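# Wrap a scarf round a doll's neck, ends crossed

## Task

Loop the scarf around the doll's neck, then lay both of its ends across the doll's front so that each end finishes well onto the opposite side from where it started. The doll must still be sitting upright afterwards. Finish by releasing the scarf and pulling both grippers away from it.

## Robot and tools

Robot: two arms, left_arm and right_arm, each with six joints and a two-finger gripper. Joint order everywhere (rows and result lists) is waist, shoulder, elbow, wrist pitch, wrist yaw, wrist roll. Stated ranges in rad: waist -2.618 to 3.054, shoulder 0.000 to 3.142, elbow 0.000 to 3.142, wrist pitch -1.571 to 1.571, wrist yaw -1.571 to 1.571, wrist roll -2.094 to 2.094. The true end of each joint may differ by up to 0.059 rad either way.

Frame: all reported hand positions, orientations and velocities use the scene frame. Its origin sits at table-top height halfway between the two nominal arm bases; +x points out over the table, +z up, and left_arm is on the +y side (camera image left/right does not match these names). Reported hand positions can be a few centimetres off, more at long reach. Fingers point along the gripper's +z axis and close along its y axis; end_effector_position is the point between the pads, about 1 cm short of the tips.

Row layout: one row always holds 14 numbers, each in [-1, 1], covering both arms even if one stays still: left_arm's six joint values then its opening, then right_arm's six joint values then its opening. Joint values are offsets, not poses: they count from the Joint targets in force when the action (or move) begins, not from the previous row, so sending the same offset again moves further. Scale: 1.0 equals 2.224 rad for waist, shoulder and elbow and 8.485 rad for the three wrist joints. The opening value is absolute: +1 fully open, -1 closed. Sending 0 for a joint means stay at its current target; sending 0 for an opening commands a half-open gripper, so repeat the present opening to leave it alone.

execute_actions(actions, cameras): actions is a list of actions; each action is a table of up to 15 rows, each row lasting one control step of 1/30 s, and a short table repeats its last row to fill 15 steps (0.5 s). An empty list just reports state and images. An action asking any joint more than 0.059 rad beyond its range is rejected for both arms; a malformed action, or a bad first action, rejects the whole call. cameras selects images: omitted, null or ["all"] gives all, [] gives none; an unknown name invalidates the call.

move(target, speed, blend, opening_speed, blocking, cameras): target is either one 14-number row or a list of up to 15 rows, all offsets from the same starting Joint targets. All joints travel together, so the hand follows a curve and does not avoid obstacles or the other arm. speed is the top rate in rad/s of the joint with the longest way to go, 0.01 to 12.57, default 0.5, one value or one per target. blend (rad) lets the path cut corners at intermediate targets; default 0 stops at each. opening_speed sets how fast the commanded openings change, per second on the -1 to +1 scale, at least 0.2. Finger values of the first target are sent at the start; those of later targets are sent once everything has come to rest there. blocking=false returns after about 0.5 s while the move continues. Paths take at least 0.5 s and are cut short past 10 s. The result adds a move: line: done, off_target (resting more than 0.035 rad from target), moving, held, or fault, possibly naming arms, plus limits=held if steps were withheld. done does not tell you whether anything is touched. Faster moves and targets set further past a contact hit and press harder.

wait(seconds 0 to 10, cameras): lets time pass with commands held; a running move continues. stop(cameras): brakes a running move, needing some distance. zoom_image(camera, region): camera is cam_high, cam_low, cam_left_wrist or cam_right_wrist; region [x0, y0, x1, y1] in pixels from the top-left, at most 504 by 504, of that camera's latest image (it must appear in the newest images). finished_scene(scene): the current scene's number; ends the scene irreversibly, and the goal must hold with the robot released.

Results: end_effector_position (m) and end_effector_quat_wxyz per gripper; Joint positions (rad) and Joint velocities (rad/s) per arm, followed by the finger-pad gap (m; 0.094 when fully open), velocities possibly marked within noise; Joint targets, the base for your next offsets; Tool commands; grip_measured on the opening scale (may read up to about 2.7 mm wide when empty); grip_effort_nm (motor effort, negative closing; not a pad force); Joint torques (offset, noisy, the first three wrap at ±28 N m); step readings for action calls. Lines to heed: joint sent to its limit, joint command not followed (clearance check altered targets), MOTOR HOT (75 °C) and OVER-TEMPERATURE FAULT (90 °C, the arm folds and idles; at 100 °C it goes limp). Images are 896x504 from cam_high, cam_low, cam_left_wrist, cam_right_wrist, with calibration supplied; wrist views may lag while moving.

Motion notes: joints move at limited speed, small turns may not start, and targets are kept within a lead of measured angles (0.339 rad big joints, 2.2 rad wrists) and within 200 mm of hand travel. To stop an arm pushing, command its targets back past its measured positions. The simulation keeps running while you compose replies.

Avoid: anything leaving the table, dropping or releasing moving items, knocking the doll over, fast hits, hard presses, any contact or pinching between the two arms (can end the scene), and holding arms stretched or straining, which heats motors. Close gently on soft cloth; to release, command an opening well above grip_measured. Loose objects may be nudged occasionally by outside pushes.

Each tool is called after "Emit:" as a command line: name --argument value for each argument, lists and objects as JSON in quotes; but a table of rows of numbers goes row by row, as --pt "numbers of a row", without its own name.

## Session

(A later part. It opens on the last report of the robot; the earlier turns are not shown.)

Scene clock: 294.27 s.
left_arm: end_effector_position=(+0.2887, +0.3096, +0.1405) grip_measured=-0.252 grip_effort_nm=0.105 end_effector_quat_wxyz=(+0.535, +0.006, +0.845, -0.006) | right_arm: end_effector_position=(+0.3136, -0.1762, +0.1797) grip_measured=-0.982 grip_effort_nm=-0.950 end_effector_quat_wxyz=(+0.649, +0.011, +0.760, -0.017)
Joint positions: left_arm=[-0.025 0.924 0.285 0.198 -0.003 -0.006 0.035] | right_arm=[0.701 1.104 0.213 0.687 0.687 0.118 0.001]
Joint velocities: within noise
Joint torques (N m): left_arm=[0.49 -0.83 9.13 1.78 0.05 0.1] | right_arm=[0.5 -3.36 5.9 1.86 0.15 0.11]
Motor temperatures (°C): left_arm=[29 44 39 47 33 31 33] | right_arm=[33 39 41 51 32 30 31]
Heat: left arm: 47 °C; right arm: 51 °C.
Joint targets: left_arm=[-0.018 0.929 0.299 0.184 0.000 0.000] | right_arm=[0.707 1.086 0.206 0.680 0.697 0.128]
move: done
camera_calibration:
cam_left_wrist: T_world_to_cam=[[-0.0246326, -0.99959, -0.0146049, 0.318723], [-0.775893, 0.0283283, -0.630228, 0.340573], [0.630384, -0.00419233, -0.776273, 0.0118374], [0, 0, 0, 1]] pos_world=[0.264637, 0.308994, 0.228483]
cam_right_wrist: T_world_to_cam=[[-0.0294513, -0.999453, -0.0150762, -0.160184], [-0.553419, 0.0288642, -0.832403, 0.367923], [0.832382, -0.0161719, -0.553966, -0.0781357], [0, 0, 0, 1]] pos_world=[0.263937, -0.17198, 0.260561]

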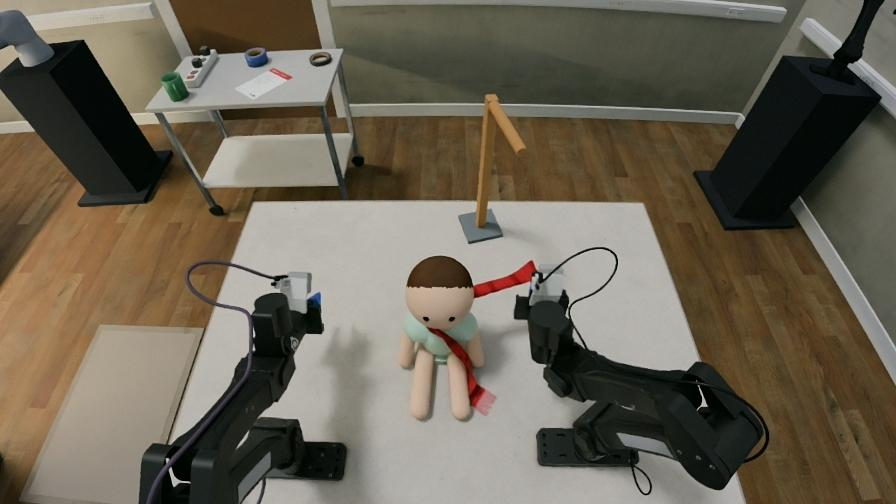

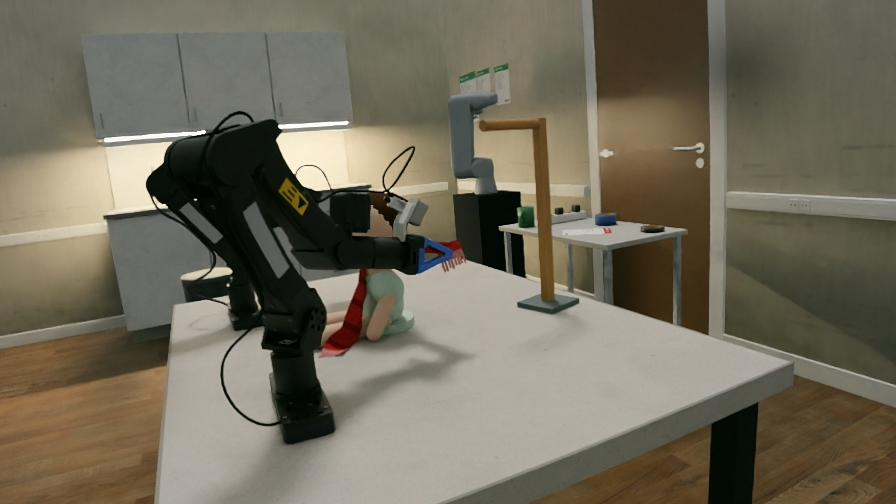

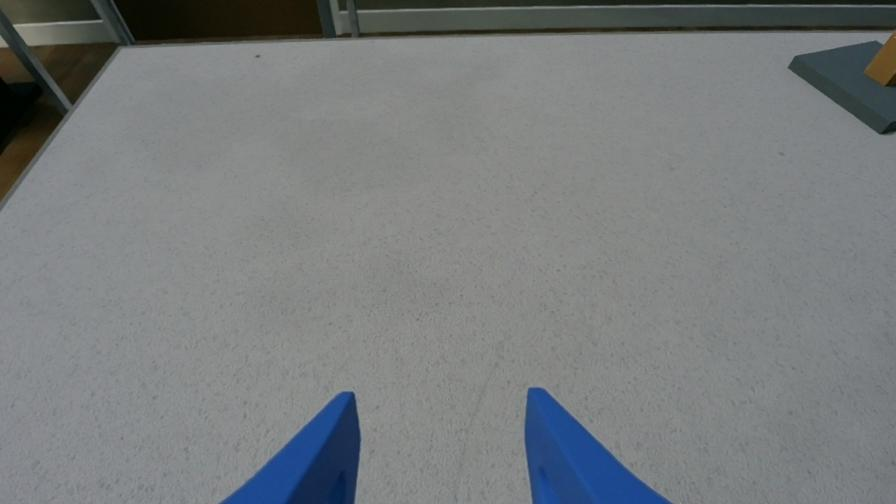

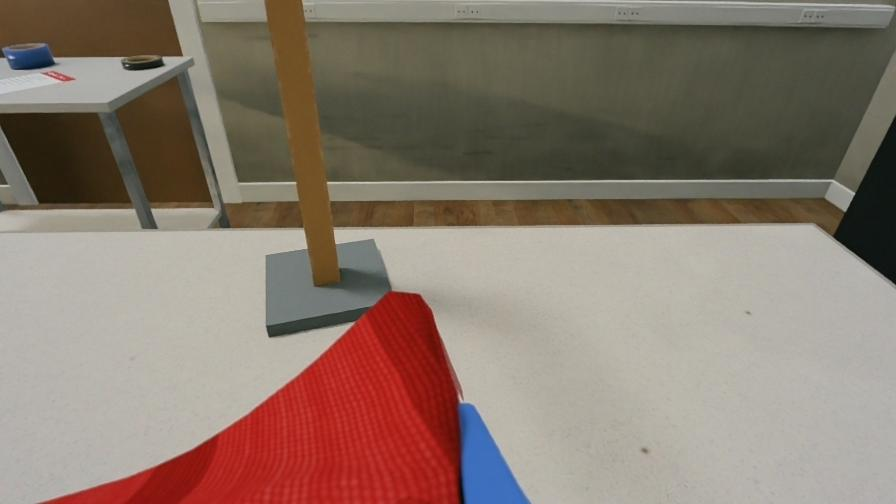

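Emit:
move --pt "0 0 0 0 0 0 -0.25 0.1003 -0.2635 0.0018 -0.0931 -0.0821 -0.0151 -1" --pt "0 0 0 0 0 0 -0.25 0.2388 -0.2037 0.0018 -0.0931 -0.0821 -0.0151 -1" --speed 0.3 --cameras '["cam_high","cam_low"]'

Emit:
zoom_image --camera "cam_high" --region '[360, 240, 580, 430]'

Scene clock: 316.17 s.
left_arm: end_effector_position=(+0.2887, +0.3096, +0.1404) grip_measured=-0.252 grip_effort_nm=0.105 end_effector_quat_wxyz=(+0.535, +0.006, +0.845, -0.006) | right_arm: end_effector_position=(+0.1038, -0.0231, +0.1253) grip_measured=-0.982 grip_effort_nm=-0.945 end_effector_quat_wxyz=(+0.413, -0.480, +0.721, +0.280)
Joint positions: left_arm=[-0.025 0.924 0.285 0.197 -0.003 -0.006 0.035] | right_arm=[1.234 0.633 0.213 -0.106 0.006 0.01 0.001]
Joint velocities: within noise
Joint torques (N m): left_arm=[0.64 -0.83 9.13 1.78 0.03 0.08] | right_arm=[0.38 0.51 7.3 1.92 -0.06 -0.13]
Motor temperatures (°C): left_arm=[29 42 39 49 33 31 33] | right_arm=[33 38 41 51 32 30 32]
Heat: left arm: 49 °C; right arm: 51 °C.
Joint targets: left_arm=[-0.018 0.929 0.299 0.184 0.000 0.000] | right_arm=[1.238 0.633 0.210 -0.110 0.000 0.000]
move: done
Images, in order (width x height): cam_high 896x504, cam_low 896x504.

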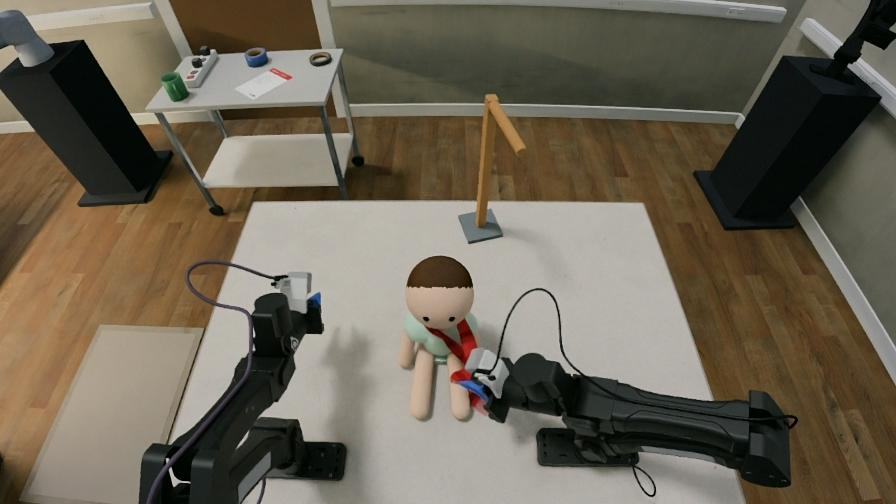

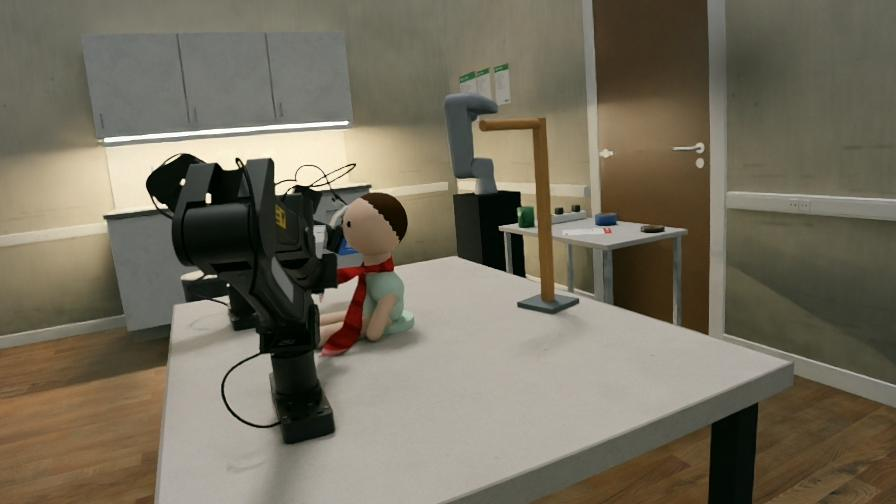

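Scaled by 2.291 from the camera's 896x504 image, which has a finer 1280x720 frame.

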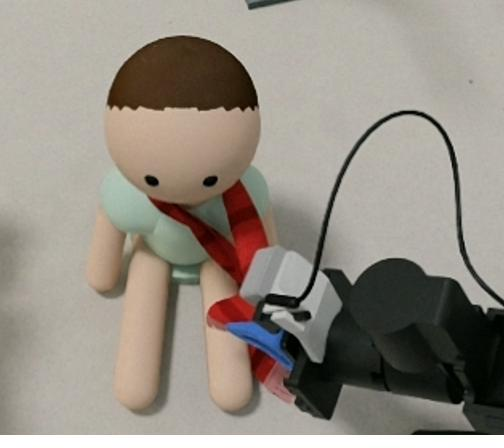

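Emit:
move --target '[0,0,0,0,0,0,-0.25,0,0.3525,0.0751,0.0766,0,0,-1]' --speed 0.3 --cameras '["cam_high","cam_low"]'

Emit:
zoom_image --camera "cam_high" --region '[360, 240, 580, 430]'

Scene clock: 322.97 s.
left_arm: end_effector_position=(+0.2887, +0.3096, +0.1404) grip_measured=-0.252 grip_effort_nm=0.105 end_effector_quat_wxyz=(+0.535, +0.006, +0.845, -0.006) | right_arm: end_effector_position=(+0.1388, +0.0641, +0.0897) grip_measured=-0.982 grip_effort_nm=-0.950 end_effector_quat_wxyz=(+0.411, -0.481, +0.723, +0.278)
Joint positions: left_arm=[-0.025 0.924 0.285 0.197 -0.003 -0.006 0.035] | right_arm=[1.234 1.407 0.353 0.522 0.006 0.01 0.001]
Joint velocities: within noise
Joint torques (N m): left_arm=[0.59 -0.99 9.32 1.78 0.03 0.09] | right_arm=[0.38 -3.17 8.08 2.17 -0.06 -0.12]
Motor temperatures (°C): left_arm=[29 41 38 49 33 31 33] | right_arm=[33 38 41 51 32 30 32]
Heat: left arm: 49 °C; right arm: 51 °C.
Joint targets: left_arm=[-0.018 0.929 0.299 0.184 0.000 0.000] | right_arm=[1.238 1.417 0.377 0.540 0.000 0.000]
move: done
Images, in order (width x height): cam_high 896x504, cam_low 896x504.

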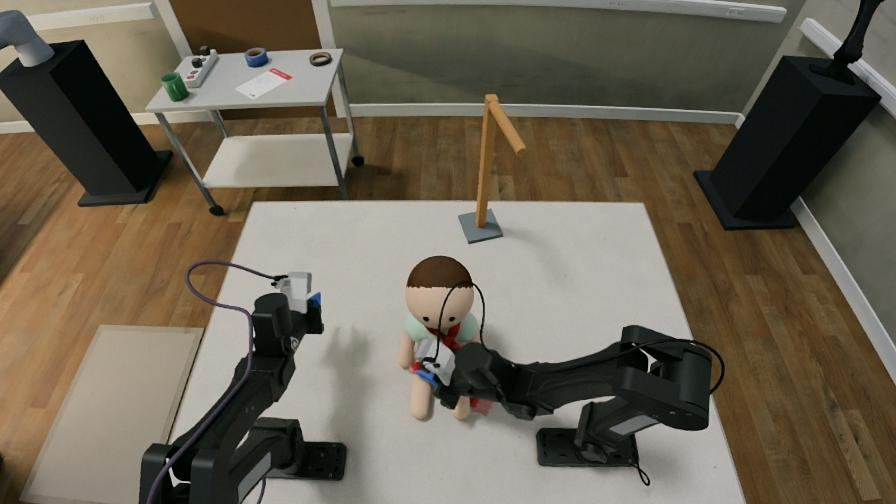

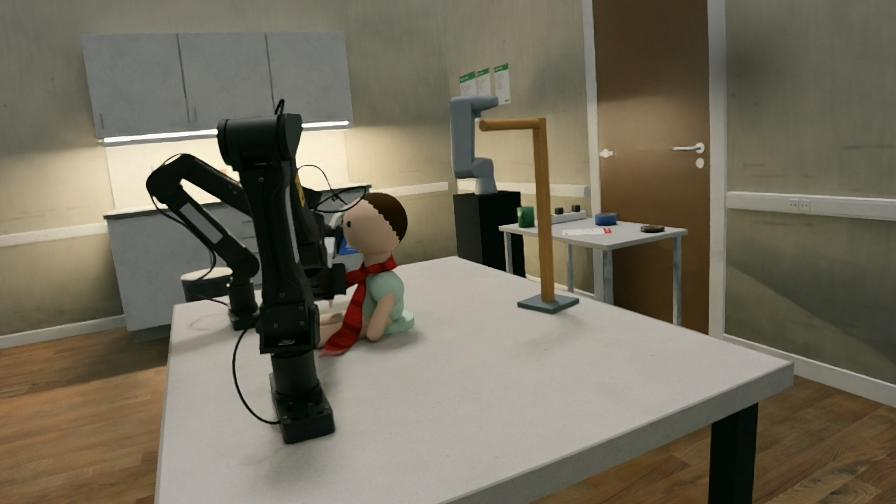

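Scaled by 2.291 from the camera's 896x504 image, which has a finer 1280x720 frame.

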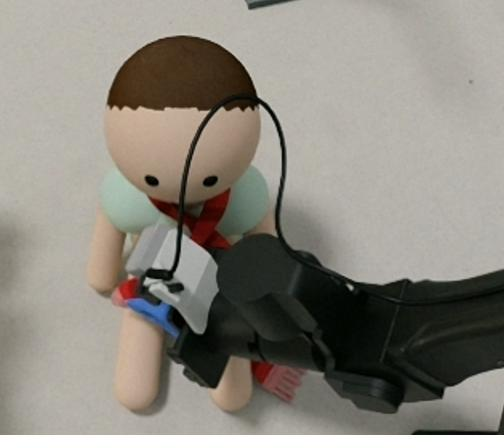

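Emit:
move --pt "0 0 0 0 0 0 -0.25 0 0.0755 0.0342 0.0108 0 0 -1" --pt "0 0 0 0 0 0 -0.25 0 0.0755 0.0342 0.0108 0 0 -0.1" --pt "0 0 0 0 0 0 -0.25 0 -0.3525 -0.0751 -0.0766 0 0 -0.1" --pt "0 0 0 0 0 0 -0.25 -0.52 -0.33 -0.07 -0.0766 0 0 -0.1" --speed '[0.3,0.4,0.4,0.8]' --opening_speed 0.7 --cameras '["cam_high","cam_low"]'

Emit:
zoom_image --camera "cam_high" --region '[360, 240, 580, 430]'

Scene clock: 337.23 s.
left_arm: end_effector_position=(+0.2887, +0.3096, +0.1404) grip_measured=-0.252 grip_effort_nm=0.110 end_effector_quat_wxyz=(+0.535, +0.006, +0.845, -0.006) | right_arm: end_effector_position=(+0.2734, -0.2619, +0.1158) grip_measured=-0.102 grip_effort_nm=0.105 end_effector_quat_wxyz=(+0.481, -0.013, +0.877, +0.012)
Joint positions: left_arm=[-0.025 0.924 0.285 0.197 -0.003 -0.006 0.035] | right_arm=[0.086 0.682 0.218 -0.104 0.001 0.01 0.042]
Joint velocities: within noise
Joint torques (N m): left_arm=[0.62 -0.95 9.32 1.79 0.01 0.11] | right_arm=[-0.44 0.36 7.75 1.86 -0.01 -0.11]
Motor temperatures (°C): left_arm=[29 41 38 50 33 31 33] | right_arm=[33 38 42 52 32 30 31]
Heat: left arm: 50 °C; right arm: 52 °C.
Joint targets: left_arm=[-0.018 0.929 0.299 0.184 0.000 0.000] | right_arm=[0.082 0.683 0.221 -0.110 0.000 0.000]
move: done
Images, in order (width x height): cam_high 896x504, cam_low 896x504.

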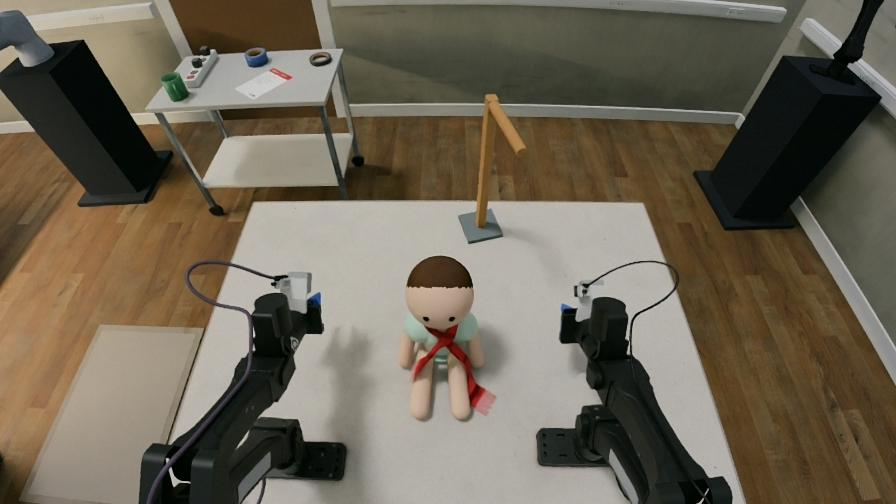

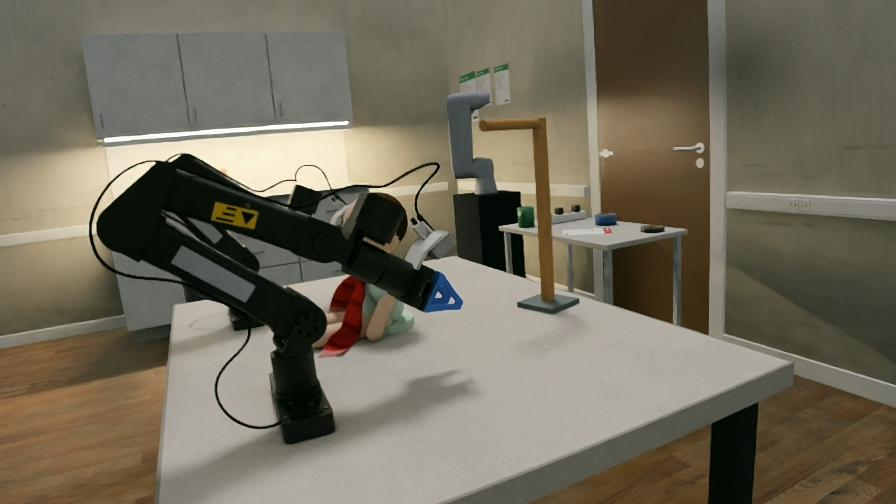

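Scaled by 2.291 from the camera's 896x504 image, which has a finer 1280x720 frame.

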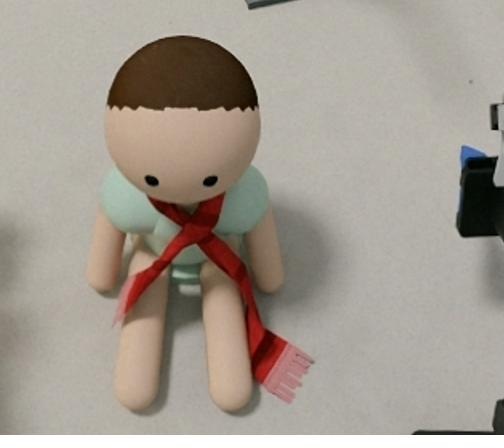

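Emit:
finished_scene --scene 2

The scene is finished: the task was done.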